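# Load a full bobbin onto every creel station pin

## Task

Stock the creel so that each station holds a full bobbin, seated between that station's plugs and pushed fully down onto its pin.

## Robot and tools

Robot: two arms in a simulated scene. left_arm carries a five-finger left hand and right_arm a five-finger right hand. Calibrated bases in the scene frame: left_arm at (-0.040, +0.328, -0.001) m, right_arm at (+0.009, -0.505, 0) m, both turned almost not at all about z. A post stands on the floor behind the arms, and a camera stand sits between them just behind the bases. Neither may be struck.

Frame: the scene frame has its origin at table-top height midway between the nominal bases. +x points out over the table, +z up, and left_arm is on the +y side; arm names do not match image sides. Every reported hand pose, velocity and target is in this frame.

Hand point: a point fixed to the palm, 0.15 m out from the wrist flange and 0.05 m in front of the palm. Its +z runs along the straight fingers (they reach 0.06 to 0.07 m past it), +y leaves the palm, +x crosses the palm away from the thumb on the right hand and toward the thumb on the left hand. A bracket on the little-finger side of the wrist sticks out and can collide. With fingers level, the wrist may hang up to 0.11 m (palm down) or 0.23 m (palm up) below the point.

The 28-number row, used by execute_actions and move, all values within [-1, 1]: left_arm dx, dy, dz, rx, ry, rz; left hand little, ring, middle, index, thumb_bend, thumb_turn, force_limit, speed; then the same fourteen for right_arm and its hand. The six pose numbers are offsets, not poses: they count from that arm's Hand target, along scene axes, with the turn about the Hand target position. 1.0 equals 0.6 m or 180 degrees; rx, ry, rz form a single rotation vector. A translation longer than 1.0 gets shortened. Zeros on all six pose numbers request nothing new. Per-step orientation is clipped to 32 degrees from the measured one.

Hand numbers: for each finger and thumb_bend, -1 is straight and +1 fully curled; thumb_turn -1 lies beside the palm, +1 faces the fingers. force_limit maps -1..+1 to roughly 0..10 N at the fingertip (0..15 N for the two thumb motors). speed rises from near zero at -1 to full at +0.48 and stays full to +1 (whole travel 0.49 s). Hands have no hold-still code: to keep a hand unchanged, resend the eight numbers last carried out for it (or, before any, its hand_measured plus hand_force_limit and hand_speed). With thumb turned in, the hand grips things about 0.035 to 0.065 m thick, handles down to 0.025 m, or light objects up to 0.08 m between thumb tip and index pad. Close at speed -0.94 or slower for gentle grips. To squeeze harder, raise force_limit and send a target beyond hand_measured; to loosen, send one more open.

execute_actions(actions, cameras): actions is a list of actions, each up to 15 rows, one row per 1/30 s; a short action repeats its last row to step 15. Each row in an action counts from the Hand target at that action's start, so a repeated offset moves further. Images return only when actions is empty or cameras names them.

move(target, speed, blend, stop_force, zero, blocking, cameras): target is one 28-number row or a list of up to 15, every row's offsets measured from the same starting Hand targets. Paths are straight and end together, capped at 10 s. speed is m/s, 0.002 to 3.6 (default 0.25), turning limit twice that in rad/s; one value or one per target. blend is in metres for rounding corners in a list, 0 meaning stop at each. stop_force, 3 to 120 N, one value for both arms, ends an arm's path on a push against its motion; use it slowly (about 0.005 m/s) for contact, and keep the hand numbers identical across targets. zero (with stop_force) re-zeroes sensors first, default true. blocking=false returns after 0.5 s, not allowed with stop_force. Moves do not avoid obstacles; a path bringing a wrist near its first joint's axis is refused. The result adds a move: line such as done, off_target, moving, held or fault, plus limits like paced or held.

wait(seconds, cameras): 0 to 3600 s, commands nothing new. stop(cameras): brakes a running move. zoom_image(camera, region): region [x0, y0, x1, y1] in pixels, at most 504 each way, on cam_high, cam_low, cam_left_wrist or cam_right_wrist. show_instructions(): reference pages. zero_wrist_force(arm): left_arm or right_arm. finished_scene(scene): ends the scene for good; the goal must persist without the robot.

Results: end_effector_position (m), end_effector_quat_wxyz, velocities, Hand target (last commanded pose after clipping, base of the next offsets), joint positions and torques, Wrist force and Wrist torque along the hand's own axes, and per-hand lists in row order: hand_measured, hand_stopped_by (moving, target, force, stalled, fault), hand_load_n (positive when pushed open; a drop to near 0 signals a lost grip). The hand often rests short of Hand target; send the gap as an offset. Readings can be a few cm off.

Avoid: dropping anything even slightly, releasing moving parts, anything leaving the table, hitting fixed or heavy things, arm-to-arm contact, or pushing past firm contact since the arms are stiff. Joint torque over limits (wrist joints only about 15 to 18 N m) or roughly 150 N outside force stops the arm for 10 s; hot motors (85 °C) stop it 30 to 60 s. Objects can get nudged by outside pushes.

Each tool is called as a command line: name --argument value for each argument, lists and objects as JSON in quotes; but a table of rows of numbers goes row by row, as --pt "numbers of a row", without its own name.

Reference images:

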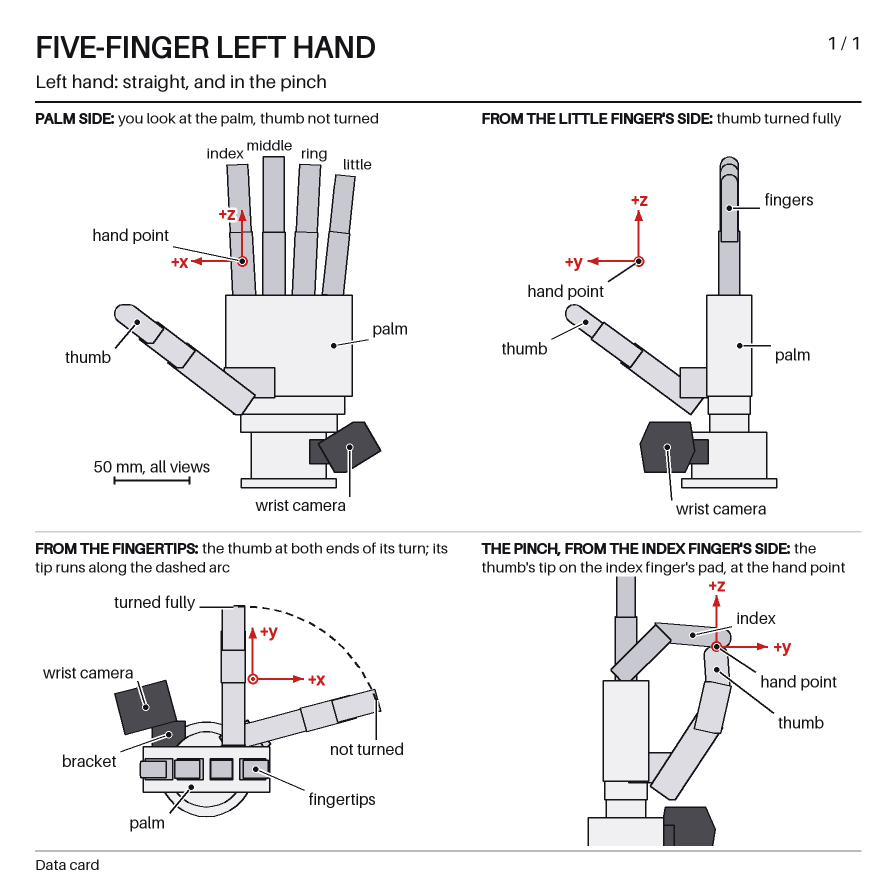

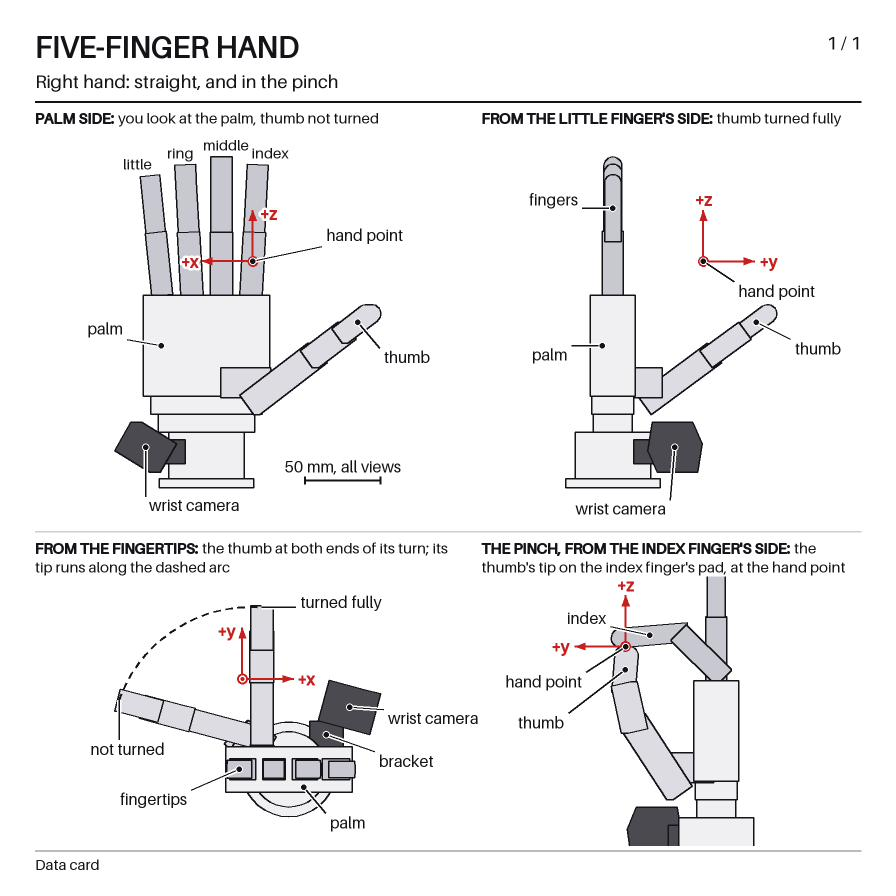

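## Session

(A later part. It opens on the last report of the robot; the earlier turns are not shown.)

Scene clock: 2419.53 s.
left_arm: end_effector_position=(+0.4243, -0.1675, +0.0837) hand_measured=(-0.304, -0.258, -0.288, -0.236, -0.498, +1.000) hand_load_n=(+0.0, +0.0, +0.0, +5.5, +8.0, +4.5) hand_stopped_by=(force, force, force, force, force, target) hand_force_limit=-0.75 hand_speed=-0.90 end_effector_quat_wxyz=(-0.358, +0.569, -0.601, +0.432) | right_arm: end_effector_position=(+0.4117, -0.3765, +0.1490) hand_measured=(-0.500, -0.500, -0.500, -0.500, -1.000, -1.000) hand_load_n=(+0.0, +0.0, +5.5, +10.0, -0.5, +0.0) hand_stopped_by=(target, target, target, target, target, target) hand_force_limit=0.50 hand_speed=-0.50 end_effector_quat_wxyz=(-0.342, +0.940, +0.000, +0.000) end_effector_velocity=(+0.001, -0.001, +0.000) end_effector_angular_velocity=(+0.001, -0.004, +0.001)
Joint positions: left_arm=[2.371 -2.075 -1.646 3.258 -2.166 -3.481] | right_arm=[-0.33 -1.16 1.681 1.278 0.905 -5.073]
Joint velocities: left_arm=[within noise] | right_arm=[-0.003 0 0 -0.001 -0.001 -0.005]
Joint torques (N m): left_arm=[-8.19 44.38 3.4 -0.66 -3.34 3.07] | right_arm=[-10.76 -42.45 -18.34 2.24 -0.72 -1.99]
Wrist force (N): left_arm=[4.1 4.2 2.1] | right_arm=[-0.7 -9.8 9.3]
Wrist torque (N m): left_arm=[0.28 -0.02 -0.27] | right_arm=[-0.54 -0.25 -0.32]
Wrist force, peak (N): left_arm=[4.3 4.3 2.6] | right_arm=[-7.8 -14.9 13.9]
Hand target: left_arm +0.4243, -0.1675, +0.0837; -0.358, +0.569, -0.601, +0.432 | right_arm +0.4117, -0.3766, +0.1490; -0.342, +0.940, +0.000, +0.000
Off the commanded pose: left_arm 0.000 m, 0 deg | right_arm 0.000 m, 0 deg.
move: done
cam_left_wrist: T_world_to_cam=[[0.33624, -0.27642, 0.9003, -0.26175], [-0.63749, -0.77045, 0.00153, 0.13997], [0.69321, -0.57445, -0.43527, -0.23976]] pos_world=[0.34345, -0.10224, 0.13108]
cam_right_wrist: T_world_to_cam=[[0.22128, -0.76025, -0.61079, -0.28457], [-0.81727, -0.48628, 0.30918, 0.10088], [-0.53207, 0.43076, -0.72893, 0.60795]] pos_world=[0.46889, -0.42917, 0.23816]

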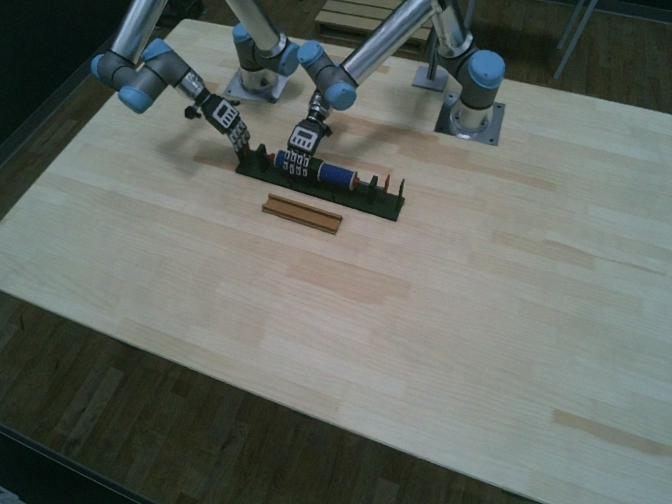

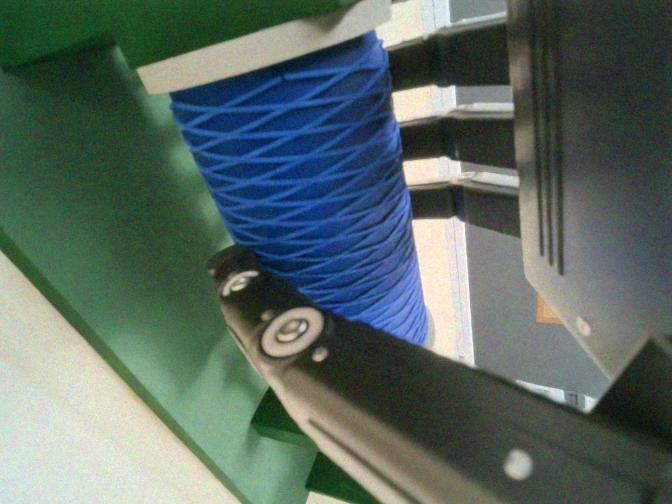

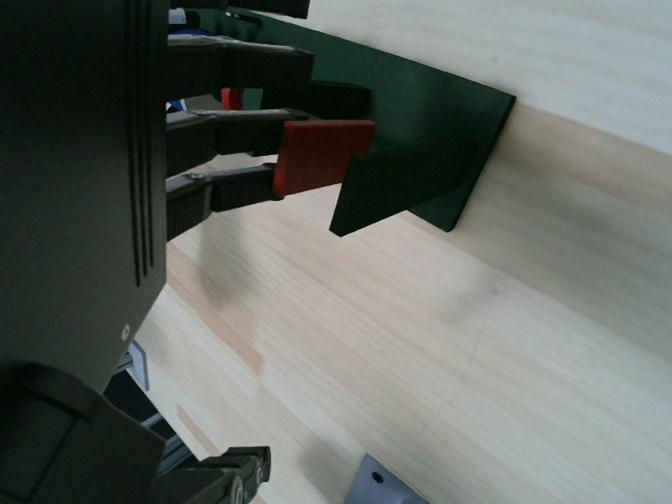

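move --target '[0,0,0,0,0,0,0.1,0.1,0.1,0.1,0.1,1,-0.75,-0.9,0,0.02,0,0,0,0,-0.5,-0.5,-0.5,-0.5,-1,-1,0.5,-0.5]' --speed 0.015 --cameras '["cam_high","cam_left_wrist","cam_right_wrist"]'

zoom_image --camera "cam_high" --region '[235, 130, 325, 190]'

zoom_image --camera "cam_right_wrist" --region '[150, 0, 400, 190]'

Scene clock: 2428.80 s.
left_arm: end_effector_position=(+0.4243, -0.1675, +0.0837) hand_measured=(-0.304, -0.258, -0.288, -0.236, -0.498, +1.000) hand_load_n=(+0.0, +0.0, +0.0, +6.0, +7.0, +4.0) hand_stopped_by=(force, force, force, force, force, target) hand_force_limit=-0.75 hand_speed=-0.90 end_effector_quat_wxyz=(-0.358, +0.569, -0.601, +0.432) | right_arm: end_effector_position=(+0.4117, -0.3645, +0.1490) hand_measured=(-0.500, -0.500, -0.500, -0.500, -1.000, -1.000) hand_load_n=(+0.0, +0.5, +1.5, +7.0, +0.0, +0.0) hand_stopped_by=(target, target, target, target, target, target) hand_force_limit=0.50 hand_speed=-0.50 end_effector_quat_wxyz=(-0.342, +0.940, +0.000, +0.000) end_effector_velocity=(+0.000, -0.001, +0.000) end_effector_angular_velocity=(+0.001, -0.001, +0.001)
Joint positions: left_arm=[2.371 -2.075 -1.646 3.258 -2.166 -3.481] | right_arm=[-0.302 -1.16 1.675 1.263 0.899 -5.038]
Joint velocities: left_arm=[within noise] | right_arm=[-0.003 0.001 0 0.001 -0.001 -0.005]
Joint torques (N m): left_arm=[-7.47 44 5.29 2.03 -3.19 3.01] | right_arm=[-7.27 -40.23 -17.76 1.97 -1.18 -2.02]
Wrist force (N): left_arm=[0.5 3.3 2.9] | right_arm=[-1.8 -7.9 3.3]
Wrist torque (N m): left_arm=[0.20 0.05 -0.32] | right_arm=[-0.30 -0.09 -0.32]
Wrist force, peak (N): left_arm=[4.4 4.2 2.3] | right_arm=[-1.0 -10.7 9.0]
Hand target: left_arm +0.4243, -0.1675, +0.0837; -0.358, +0.569, -0.601, +0.432 | right_arm +0.4117, -0.3646, +0.1490; -0.342, +0.940, +0.000, +0.000
Off the commanded pose: left_arm 0.000 m, 0 deg | right_arm 0.000 m, 0 deg.
move: done
cam_left_wrist: T_world_to_cam=[[0.33624, -0.27642, 0.9003, -0.26175], [-0.63749, -0.77045, 0.00153, 0.13997], [0.69321, -0.57445, -0.43527, -0.23976]] pos_world=[0.34345, -0.10224, 0.13108]
cam_right_wrist: T_world_to_cam=[[0.22123, -0.76028, -0.61077, -0.27544], [-0.81729, -0.48623, 0.30922, 0.10673], [-0.53207, 0.43076, -0.72893, 0.60278]] pos_world=[0.46889, -0.41717, 0.23816]

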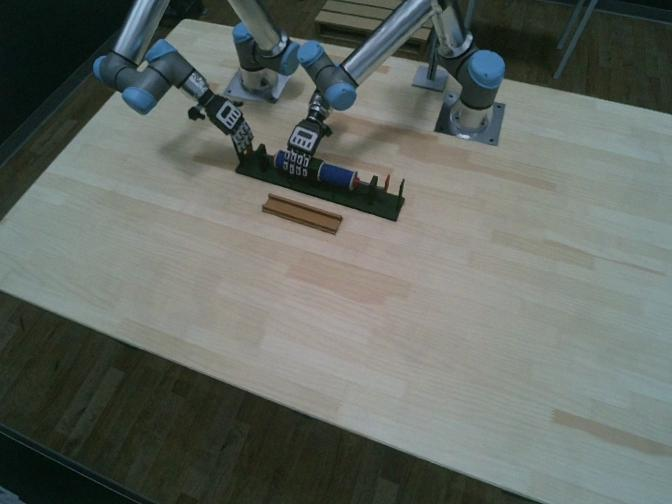

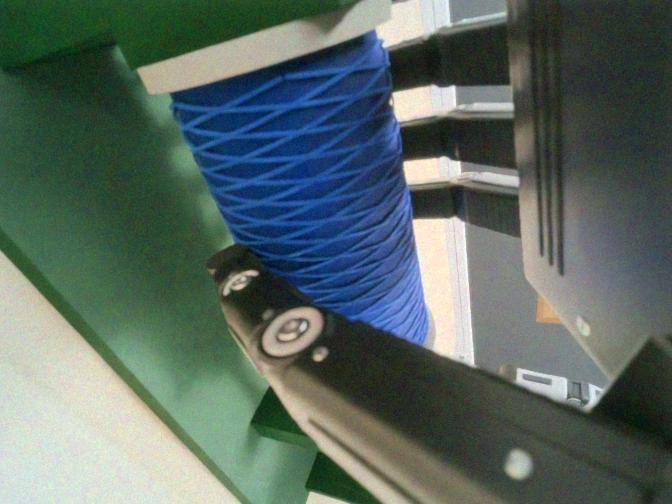

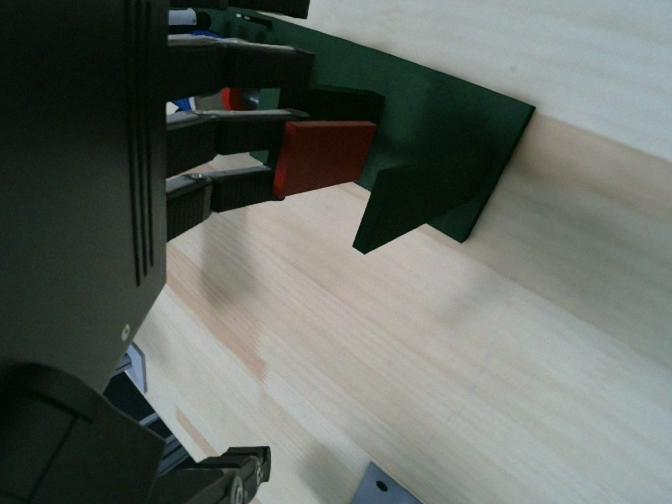

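Scaled by 5.600 from the camera's image (finer frame: 960x720).

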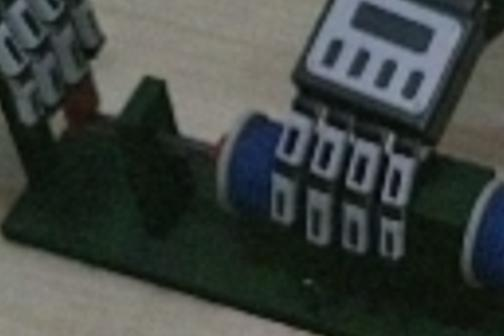

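Scaled by 2.016 from the camera's image (finer frame: 960x720).

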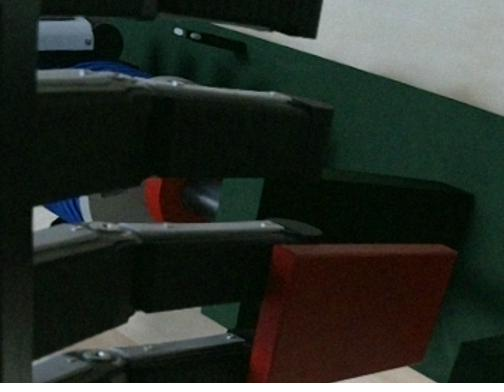

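move --target '[0,0,0,0,0,0,0.1,0.1,0.1,0.1,0.1,1,-0.75,-0.9,0,0.02,0,0,0,0,-0.5,-0.5,-0.5,-0.5,-1,-1,0.5,-0.5]' --speed 0.015 --cameras '["cam_high","cam_left_wrist","cam_right_wrist"]'

zoom_image --camera "cam_high" --region '[235, 130, 325, 190]'

zoom_image --camera "cam_left_wrist" --region '[120, 0, 420, 120]'

Scene clock: 2439.27 s.
left_arm: end_effector_position=(+0.4243, -0.1675, +0.0837) hand_measured=(-0.304, -0.258, -0.288, -0.236, -0.498, +1.000) hand_load_n=(+0.0, +0.0, +0.0, +6.0, +7.0, +4.5) hand_stopped_by=(force, force, force, force, force, target) hand_force_limit=-0.75 hand_speed=-0.90 end_effector_quat_wxyz=(-0.358, +0.569, -0.601, +0.432) | right_arm: end_effector_position=(+0.4117, -0.3525, +0.1490) hand_measured=(-0.500, -0.500, -0.500, -0.500, -1.000, -1.000) hand_load_n=(+0.0, +0.0, +0.0, +0.0, +0.0, +0.0) hand_stopped_by=(target, target, target, target, target, target) hand_force_limit=0.50 hand_speed=-0.50 end_effector_quat_wxyz=(-0.342, +0.940, +0.000, +0.000) end_effector_velocity=(+0.000, +0.000, -0.001) end_effector_angular_velocity=(+0.001, -0.002, +0.003)
Joint positions: left_arm=[2.371 -2.075 -1.646 3.258 -2.166 -3.481] | right_arm=[-0.274 -1.16 1.669 1.247 0.893 -5.003]
Joint velocities: left_arm=[within noise] | right_arm=[0 0.001 0 0 0 -0.005]
Joint torques (N m): left_arm=[-7.89 44.33 5.73 2.08 -0.69 2.76] | right_arm=[-7.79 -19.25 -15.96 2.75 -3.57 -1.92]
Wrist force (N): left_arm=[-0.8 1.8 2.8] | right_arm=[0.1 -0.9 1.0]
Wrist torque (N m): left_arm=[0.10 0.04 -0.31] | right_arm=[-0.14 -0.09 -0.21]
Wrist force, peak (N): left_arm=[0.9 3.6 3.6] | right_arm=[-1.6 -8.9 4.0]
Hand target: left_arm +0.4243, -0.1675, +0.0837; -0.358, +0.569, -0.601, +0.432 | right_arm +0.4117, -0.3526, +0.1490; -0.342, +0.940, +0.000, +0.000
Off the commanded pose: left_arm 0.000 m, 0 deg | right_arm 0.000 m, 0 deg.
move: done
cam_left_wrist: T_world_to_cam=[[0.33618, -0.27649, 0.9003, -0.26174], [-0.63752, -0.77043, 0.00145, 0.14], [0.69321, -0.57445, -0.43528, -0.23976]] pos_world=[0.34345, -0.10224, 0.13108]
cam_right_wrist: T_world_to_cam=[[0.22123, -0.76028, -0.61077, -0.26632], [-0.81729, -0.48623, 0.30922, 0.11257], [-0.53207, 0.43076, -0.72893, 0.59762]] pos_world=[0.46889, -0.40517, 0.23816]

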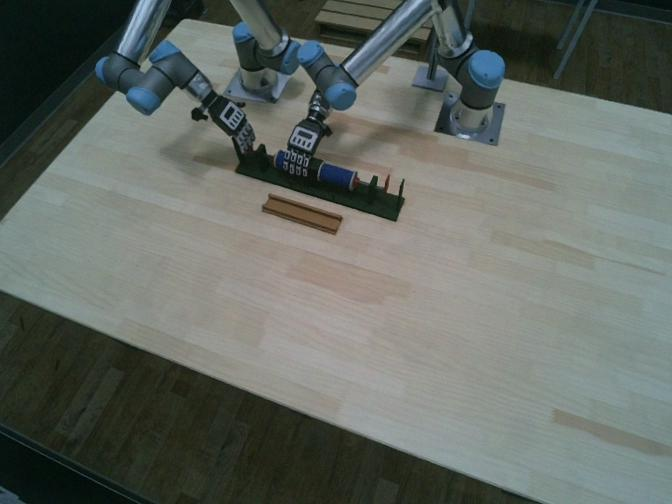

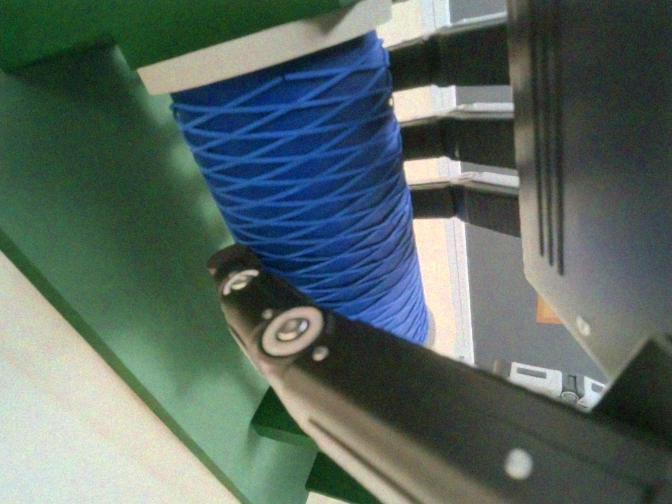

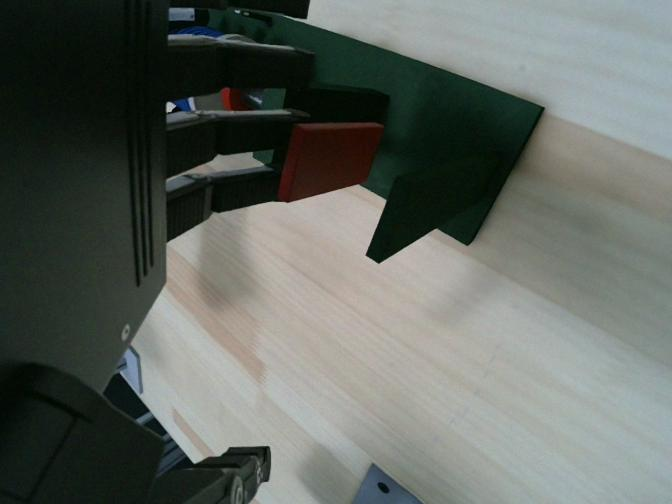

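Scaled by 5.600 from the camera's image (finer frame: 960x720).

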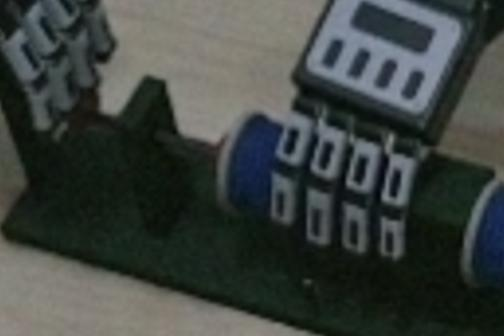

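Scaled by 1.680 from the camera's image (finer frame: 960x720).

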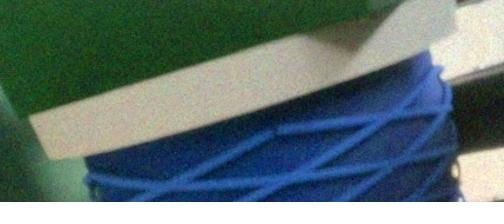

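zoom_image --camera "cam_high" --region '[288, 146, 328, 186]'

Scaled by 12.600 from the camera's image (finer frame: 960x720).

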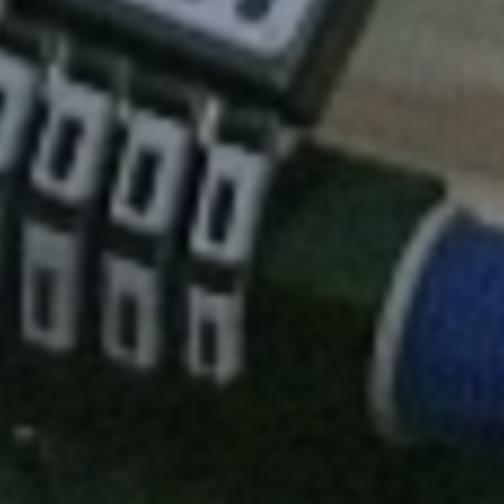

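move --target '[0,0,0,0,0,0,-0.45,-0.45,-0.45,-0.45,-0.9,1,-0.5,-0.6,0,0,0,0,0,0,-0.5,-0.5,-0.5,-0.5,-1,-1,0.5,-0.5]' --speed 0.05 --cameras '["cam_high","cam_left_wrist"]'

zoom_image --camera "cam_left_wrist" --region '[120, 0, 420, 120]'

Scene clock: 2465.53 s.
left_arm: end_effector_position=(+0.4243, -0.1675, +0.0837) hand_measured=(-0.450, -0.450, -0.450, -0.450, -0.900, +1.000) hand_load_n=(+0.0, -0.5, +0.0, +0.0, +0.0, +0.0) hand_stopped_by=(target, target, target, target, target, target) hand_force_limit=-0.50 hand_speed=-0.60 end_effector_quat_wxyz=(-0.358, +0.569, -0.601, +0.432) | right_arm: end_effector_position=(+0.4117, -0.3526, +0.1490) hand_measured=(-0.500, -0.500, -0.500, -0.500, -1.000, -1.000) hand_load_n=(+0.0, +0.0, +0.0, +0.0, +0.0, +0.0) hand_stopped_by=(target, target, target, target, target, target) hand_force_limit=0.50 hand_speed=-0.50 end_effector_quat_wxyz=(-0.342, +0.940, +0.000, +0.000)
Joint positions: left_arm=[2.371 -2.075 -1.646 3.258 -2.166 -3.481] | right_arm=[-0.274 -1.16 1.669 1.247 0.893 -5.003]
Joint torques (N m): left_arm=[-7.3 39.95 6.01 2.1 1.58 1.67] | right_arm=[-7.27 -19.04 -5.11 5.18 0.84 -2.05]
Wrist force (N): left_arm=[-1.2 0.3 1.4] | right_arm=[0.1 -0.9 1.0]
Wrist torque (N m): left_arm=[0.00 0.22 -0.15] | right_arm=[-0.15 -0.09 -0.22]
Wrist force, peak (N): left_arm=[-1.0 2.7 3.6] | right_arm=[0.0 -1.1 0.9]
Hand target: left_arm +0.4243, -0.1675, +0.0837; -0.358, +0.569, -0.601, +0.432 | right_arm +0.4117, -0.3526, +0.1490; -0.342, +0.940, +0.000, +0.000
Off the commanded pose: left_arm 0.000 m, 0 deg | right_arm 0.000 m, 0 deg.
move: done
cam_left_wrist: T_world_to_cam=[[0.33624, -0.27642, 0.9003, -0.26175], [-0.63749, -0.77045, 0.00153, 0.13997], [0.69321, -0.57445, -0.43527, -0.23976]] pos_world=[0.34345, -0.10224, 0.13108]

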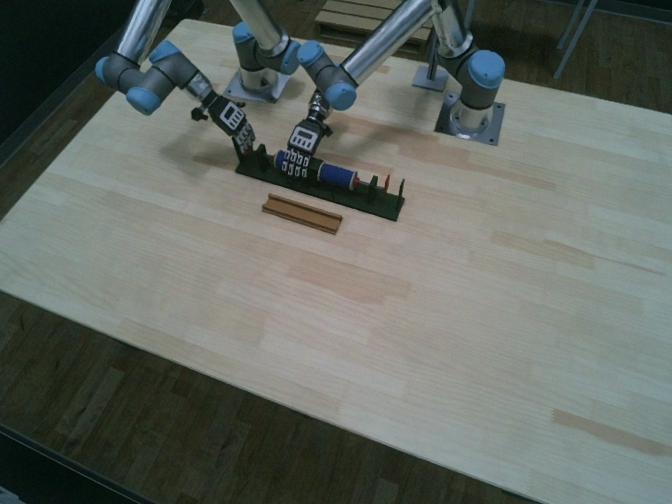

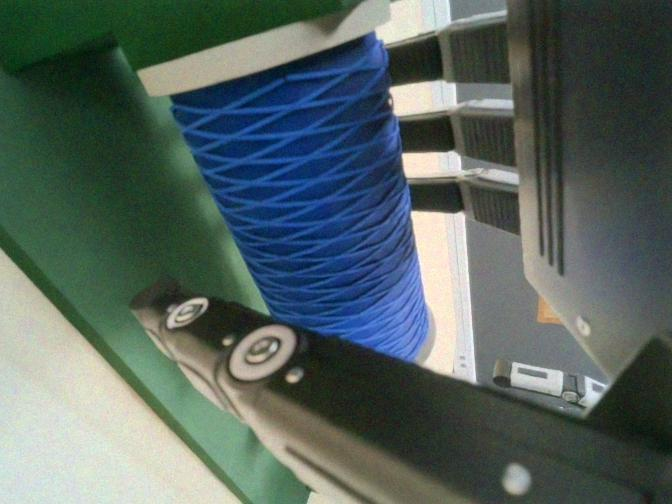

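Scaled by 1.680 from the camera's image (finer frame: 960x720).

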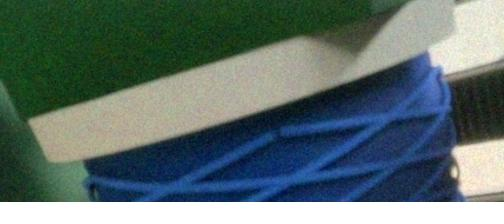

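move --pt "0.0067 0 0 0 0 0 -0.45 -0.45 -0.45 -0.45 -0.9 1 -0.5 -0.6 0 0 0 0 0 0 -0.5 -0.5 -0.5 -0.5 -1 -1 0.5 -0.5" --pt "0.025 0 0.05 0 0 0 -0.45 -0.45 -0.45 -0.45 -0.9 1 -0.5 -0.6 0 0 0 0 0 0 -0.5 -0.5 -0.5 -0.5 -1 -1 0.5 -0.5" --speed 0.03 --stop_force 5 --cameras '["cam_high","cam_left_wrist"]'

Scene clock: 2484.43 s.
left_arm: end_effector_position=(+0.4393, -0.1675, +0.1137) hand_measured=(-0.450, -0.450, -0.450, -0.450, -0.900, +1.000) hand_load_n=(+0.0, +0.0, +0.0, +0.5, +0.5, +0.5) hand_stopped_by=(target, target, target, target, target, target) hand_force_limit=-0.50 hand_speed=-0.60 end_effector_quat_wxyz=(-0.358, +0.569, -0.601, +0.432) | right_arm: end_effector_position=(+0.4117, -0.3526, +0.1490) hand_measured=(-0.500, -0.500, -0.500, -0.500, -1.000, -1.000) hand_load_n=(+0.0, +0.0, +0.0, +0.0, +0.0, +0.0) hand_stopped_by=(target, target, target, target, target, target) hand_force_limit=0.50 hand_speed=-0.50 end_effector_quat_wxyz=(-0.342, +0.940, +0.000, +0.000)
Joint positions: left_arm=[2.392 -2.053 -1.59 3.187 -2.147 -3.47] | right_arm=[-0.274 -1.16 1.669 1.247 0.893 -5.003]
Joint torques (N m): left_arm=[-10.29 28.83 4.93 2.07 -1.72 -2.29] | right_arm=[-6.36 -19.57 -4.87 5.48 0.4 -1.95]
Wrist force (N): left_arm=[-0.3 0.6 0.6] | right_arm=[0.3 -0.9 0.9]
Wrist torque (N m): left_arm=[0.12 0.07 -0.24] | right_arm=[-0.14 -0.11 -0.21]
Wrist force, peak (N): left_arm=[-0.7 2.2 1.2] | right_arm=[0.2 -1.0 1.1]
Hand target: left_arm +0.4393, -0.1675, +0.1137; -0.358, +0.569, -0.601, +0.432 | right_arm +0.4117, -0.3526, +0.1490; -0.342, +0.940, +0.000, +0.000
Off the commanded pose: left_arm 0.000 m, 0 deg | right_arm 0.000 m, 0 deg.
move: done
cam_left_wrist: T_world_to_cam=[[0.33624, -0.27642, 0.9003, -0.2938], [-0.63749, -0.77045, 0.00153, 0.14949], [0.69321, -0.57445, -0.43527, -0.2371]] pos_world=[0.35845, -0.10224, 0.16108]

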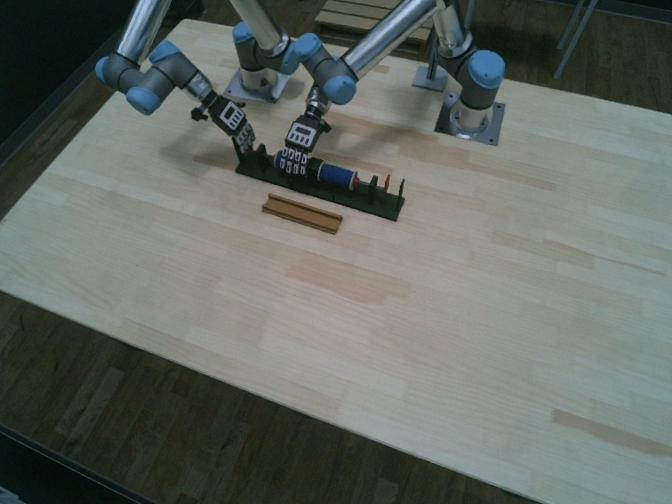

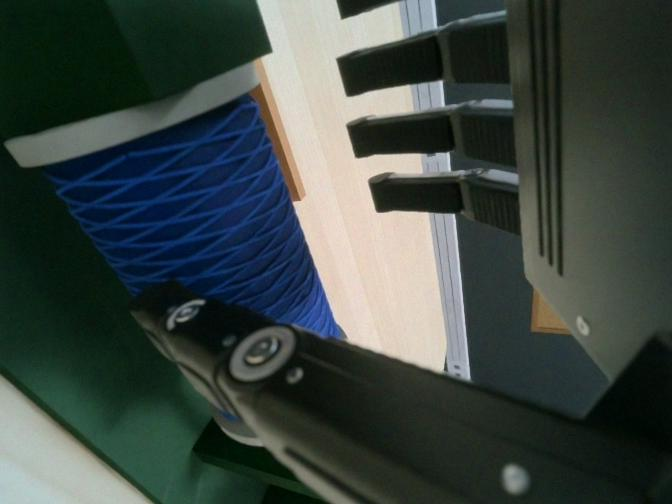

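zoom_image --camera "cam_left_wrist" --region '[0, 20, 300, 180]'

move --target '[0.01,0,0.1,0,0,0,-0.45,-0.45,-0.45,-0.45,-0.9,1,-0.5,-0.6,0,0,0,0,0,0,-0.5,-0.5,-0.5,-0.5,-1,-1,0.5,-0.5]' --speed 0.08 --cameras '["cam_high","cam_left_wrist"]'

zoom_image --camera "cam_left_wrist" --region '[0, 0, 400, 300]'

zoom_image --camera "cam_high" --region '[235, 130, 415, 225]'

Scaled by 1.680 from the camera's image (finer frame: 960x720).

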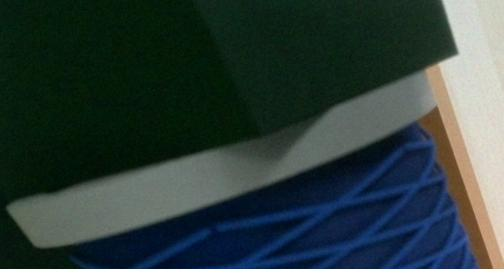

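Scene clock: 2496.50 s.
left_arm: end_effector_position=(+0.4453, -0.1675, +0.1738) hand_measured=(-0.450, -0.450, -0.450, -0.450, -0.900, +1.000) hand_load_n=(+0.0, +0.0, +0.0, +0.0, +0.0, +0.0) hand_stopped_by=(target, target, target, target, target, target) hand_force_limit=-0.50 hand_speed=-0.60 end_effector_quat_wxyz=(-0.358, +0.569, -0.601, +0.433) | right_arm: end_effector_position=(+0.4117, -0.3526, +0.1490) hand_measured=(-0.500, -0.500, -0.500, -0.500, -1.000, -1.000) hand_load_n=(+0.0, +0.0, +0.0, +0.0, +0.0, +0.0) hand_stopped_by=(target, target, target, target, target, target) hand_force_limit=0.50 hand_speed=-0.50 end_effector_quat_wxyz=(-0.342, +0.940, +0.000, +0.000)
Joint positions: left_arm=[2.4 -2.001 -1.501 3.048 -2.139 -3.466] | right_arm=[-0.274 -1.16 1.669 1.247 0.893 -5.003]
Joint torques (N m): left_arm=[-1.6 29.98 6.73 0.98 -0.67 -0.11] | right_arm=[-6.24 -19.42 -4.97 5.25 0.21 -2.05]
Wrist force (N): left_arm=[-0.4 1.0 1.6] | right_arm=[0.2 -0.9 0.8]
Wrist torque (N m): left_arm=[0.10 0.05 -0.20] | right_arm=[-0.13 -0.09 -0.22]
Wrist force, peak (N): left_arm=[-0.3 1.7 2.0] | right_arm=[0.0 -1.0 1.2]
Hand target: left_arm +0.4453, -0.1675, +0.1737; -0.358, +0.569, -0.601, +0.432 | right_arm +0.4117, -0.3526, +0.1490; -0.342, +0.940, +0.000, +0.000
Off the commanded pose: left_arm 0.000 m, 0 deg | right_arm 0.000 m, 0 deg.
move: done
cam_left_wrist: T_world_to_cam=[[0.33605, -0.27639, 0.90038, -0.34982], [-0.63752, -0.77043, 0.00145, 0.15332], [0.69327, -0.5745, -0.43511, -0.21527]] pos_world=[0.36455, -0.10224, 0.22108]

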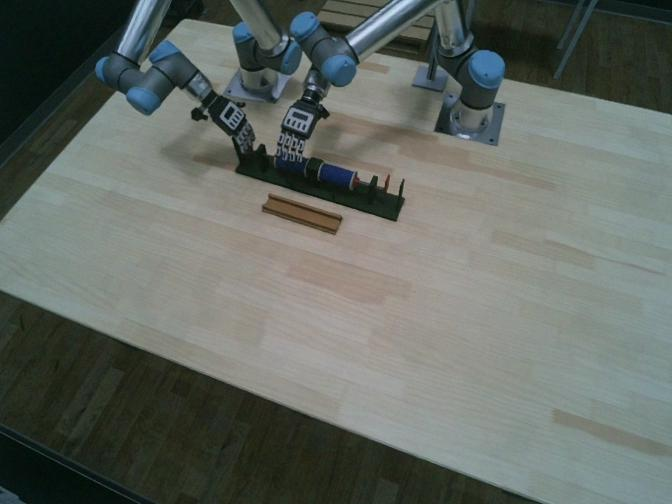

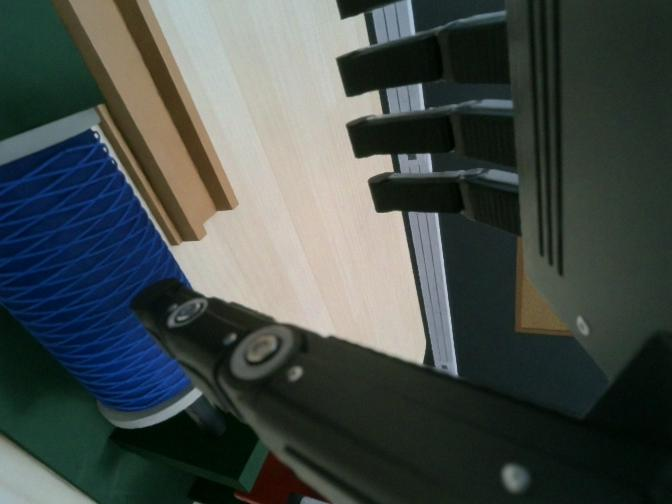

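Scaled by 1.260 from the camera's image (finer frame: 960x720).

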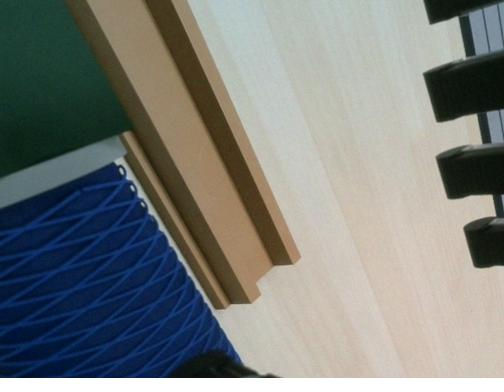

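Scaled by 2.800 from the camera's image (finer frame: 960x720).

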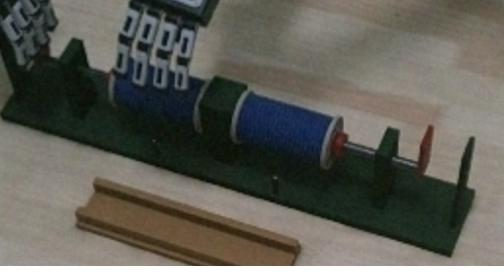

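move --pt "-0.02 0 0.12 0 0 0 -0.45 -0.45 -0.45 -0.45 -0.9 1 -0.5 -0.6 0 0 0.03 0 0 0 -0.5 -0.5 -0.5 -0.5 -1 -1 0.5 -0.5" --pt "-0.2 0.1 0.15 0 0 0 -0.45 -0.45 -0.45 -0.45 -0.9 1 -0.5 -0.6 0 0 0.2 0 0 0 -0.5 -0.5 -0.5 -0.5 -1 -1 0.5 -0.5" --speed 0.1 --cameras '["cam_high","cam_low","cam_left_wrist","cam_right_wrist"]'

zoom_image --camera "cam_high" --region '[235, 130, 325, 190]'

zoom_image --camera "cam_high" --region '[285, 150, 335, 190]'

Scene clock: 2507.73 s.
left_arm: end_effector_position=(+0.3392, -0.1155, +0.2614) hand_measured=(-0.450, -0.450, -0.450, -0.450, -0.900, +1.000) hand_load_n=(+0.0, -0.5, +0.0, +0.0, +0.0, +0.0) hand_stopped_by=(target, target, target, target, target, target) hand_force_limit=-0.50 hand_speed=-0.60 end_effector_quat_wxyz=(-0.358, +0.569, -0.601, +0.433) | right_arm: end_effector_position=(+0.4117, -0.3526, +0.2666) hand_measured=(-0.500, -0.500, -0.500, -0.500, -1.000, -1.000) hand_load_n=(+0.0, +0.0, +0.0, +0.0, +0.0, +0.0) hand_stopped_by=(target, target, target, target, target, target) hand_force_limit=0.50 hand_speed=-0.50 end_effector_quat_wxyz=(-0.342, +0.940, +0.000, +0.000)
Joint positions: left_arm=[2.316 -1.719 -1.643 2.882 -2.214 -3.512] | right_arm=[-0.274 -1.26 1.487 1.529 0.893 -5.003]
Joint torques (N m): left_arm=[-0.44 26.24 18.4 0.13 -0.35 0.1] | right_arm=[0.49 -17.1 -12.96 1.27 -4.08 -2.1]
Wrist force (N): left_arm=[-0.8 1.0 0.9] | right_arm=[0.1 -0.8 1.1]
Wrist torque (N m): left_arm=[0.16 0.10 -0.14] | right_arm=[-0.15 -0.10 -0.22]
Wrist force, peak (N): left_arm=[-0.5 1.6 2.2] | right_arm=[0.2 -1.6 0.3]
Hand target: left_arm +0.3392, -0.1155, +0.2614; -0.358, +0.569, -0.601, +0.433 (not the last commanded pose) | right_arm +0.4117, -0.3526, +0.2666; -0.342, +0.940, +0.000, +0.000 (not the last commanded pose)
Off the commanded pose: left_arm 0.016 m, 0 deg | right_arm 0.002 m, 0 deg.
FORCE FAULT: contact force on the left arm reached its limit, and that arm stopped. The contact can be on any part of that arm, not only on its tool. That arm's remaining commands of this call were not run. That arm is still stopped at the end of this call. That arm stays stopped for about 10 more seconds. Until then a move that you send moves the other arm only, and its call returns only when the move has ended. Once the stop has ended, the next robot result says so. If the stop ends while you think or write, that arm runs what you send next, counted from a new Hand target: where the arm stands when the stop ends. While its stop runs, that arm, its gripper or tool too, takes no new command. Until it ends, the stop uses up actions while you think or wait. An arm that is not stopped still takes commands.
move: fault (left_arm); path passed 1 of 2 targets
cam_left_wrist: T_world_to_cam=[[0.33621, -0.27648, 0.90029, -0.37868], [-0.63781, -0.77019, 0.00165, 0.12572], [0.69294, -0.57477, -0.43529, -0.07337]] pos_world=[0.25834, -0.05004, 0.30878]
cam_right_wrist: T_world_to_cam=[[0.22126, -0.76026, -0.61078, -0.19457], [-0.81728, -0.48626, 0.3092, 0.07615], [-0.53207, 0.43076, -0.72893, 0.68338]] pos_world=[0.46889, -0.40527, 0.35576]

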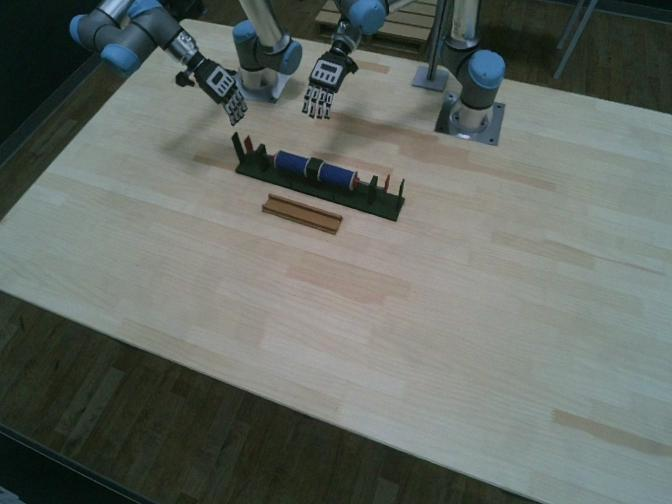

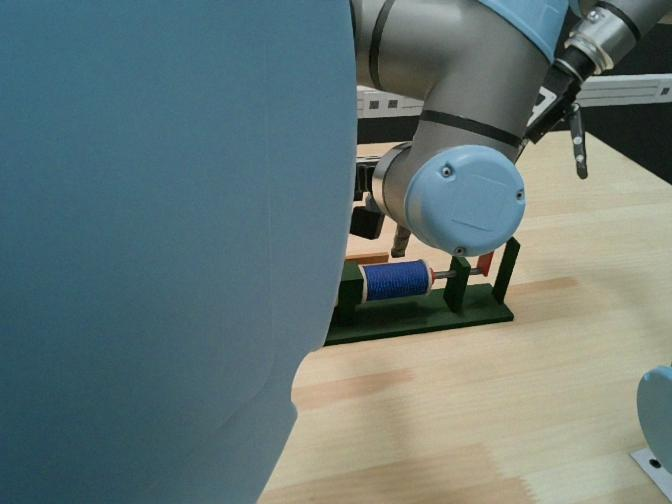

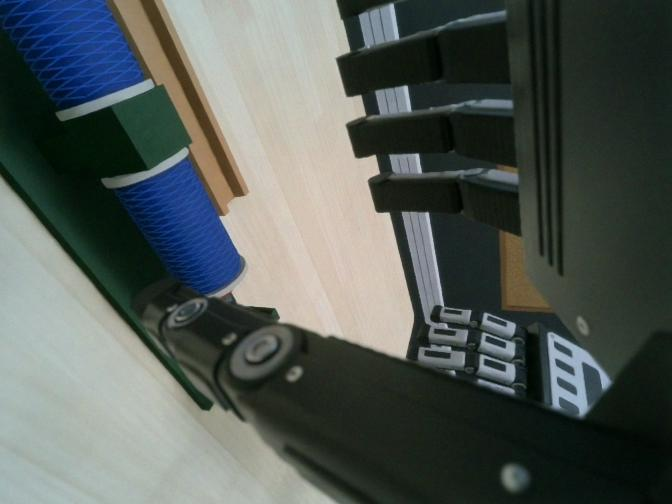

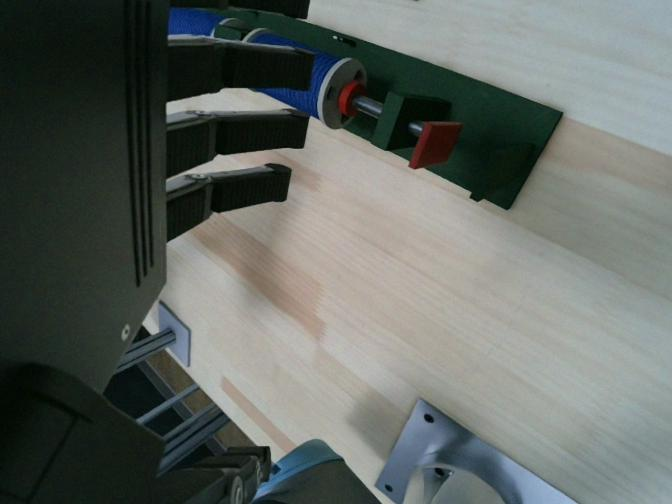

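Scaled by 5.600 from the camera's image (finer frame: 960x720).

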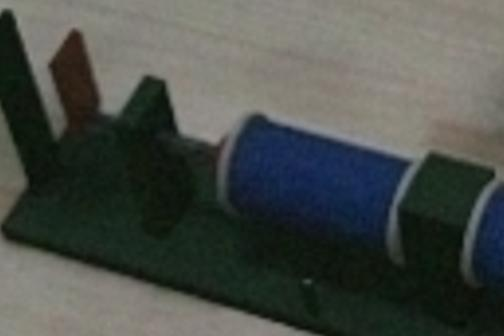

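Scaled by 10.080 from the camera's image (finer frame: 960x720).

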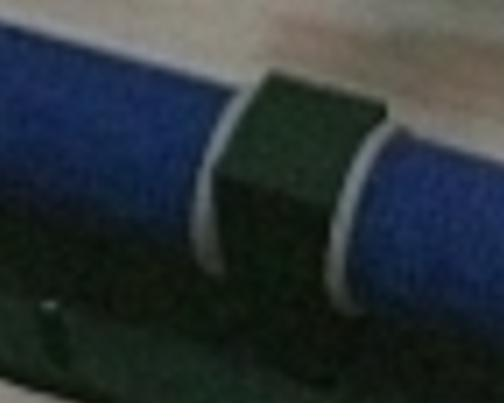

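zoom_image --camera "cam_left_wrist" --region '[30, 60, 260, 320]'

zoom_image --camera "cam_right_wrist" --region '[160, 0, 500, 200]'

zoom_image --camera "cam_low" --region '[320, 200, 540, 360]'

Scaled by 1.938 from the camera's image (finer frame: 960x720).

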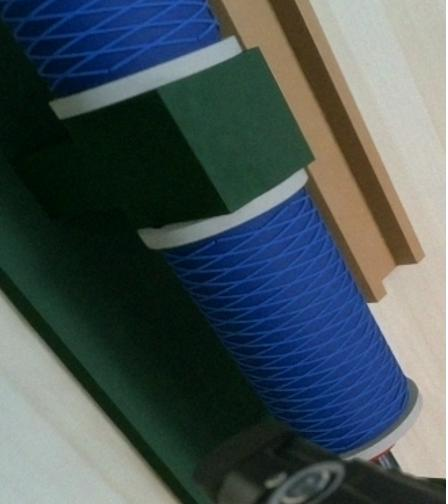

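Scaled by 1.482 from the camera's image (finer frame: 960x720).

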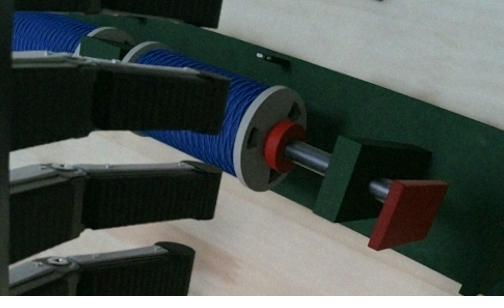

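Scaled by 2.291 from the camera's image (finer frame: 960x720).

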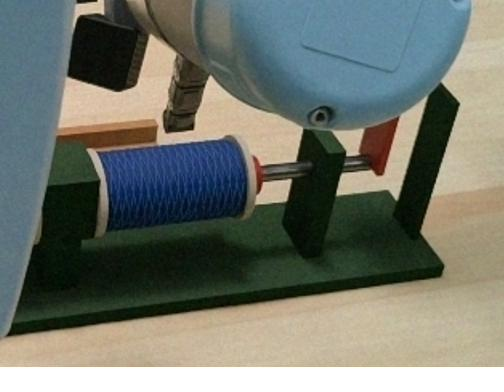

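finished_scene

The scene is finished: the task was done.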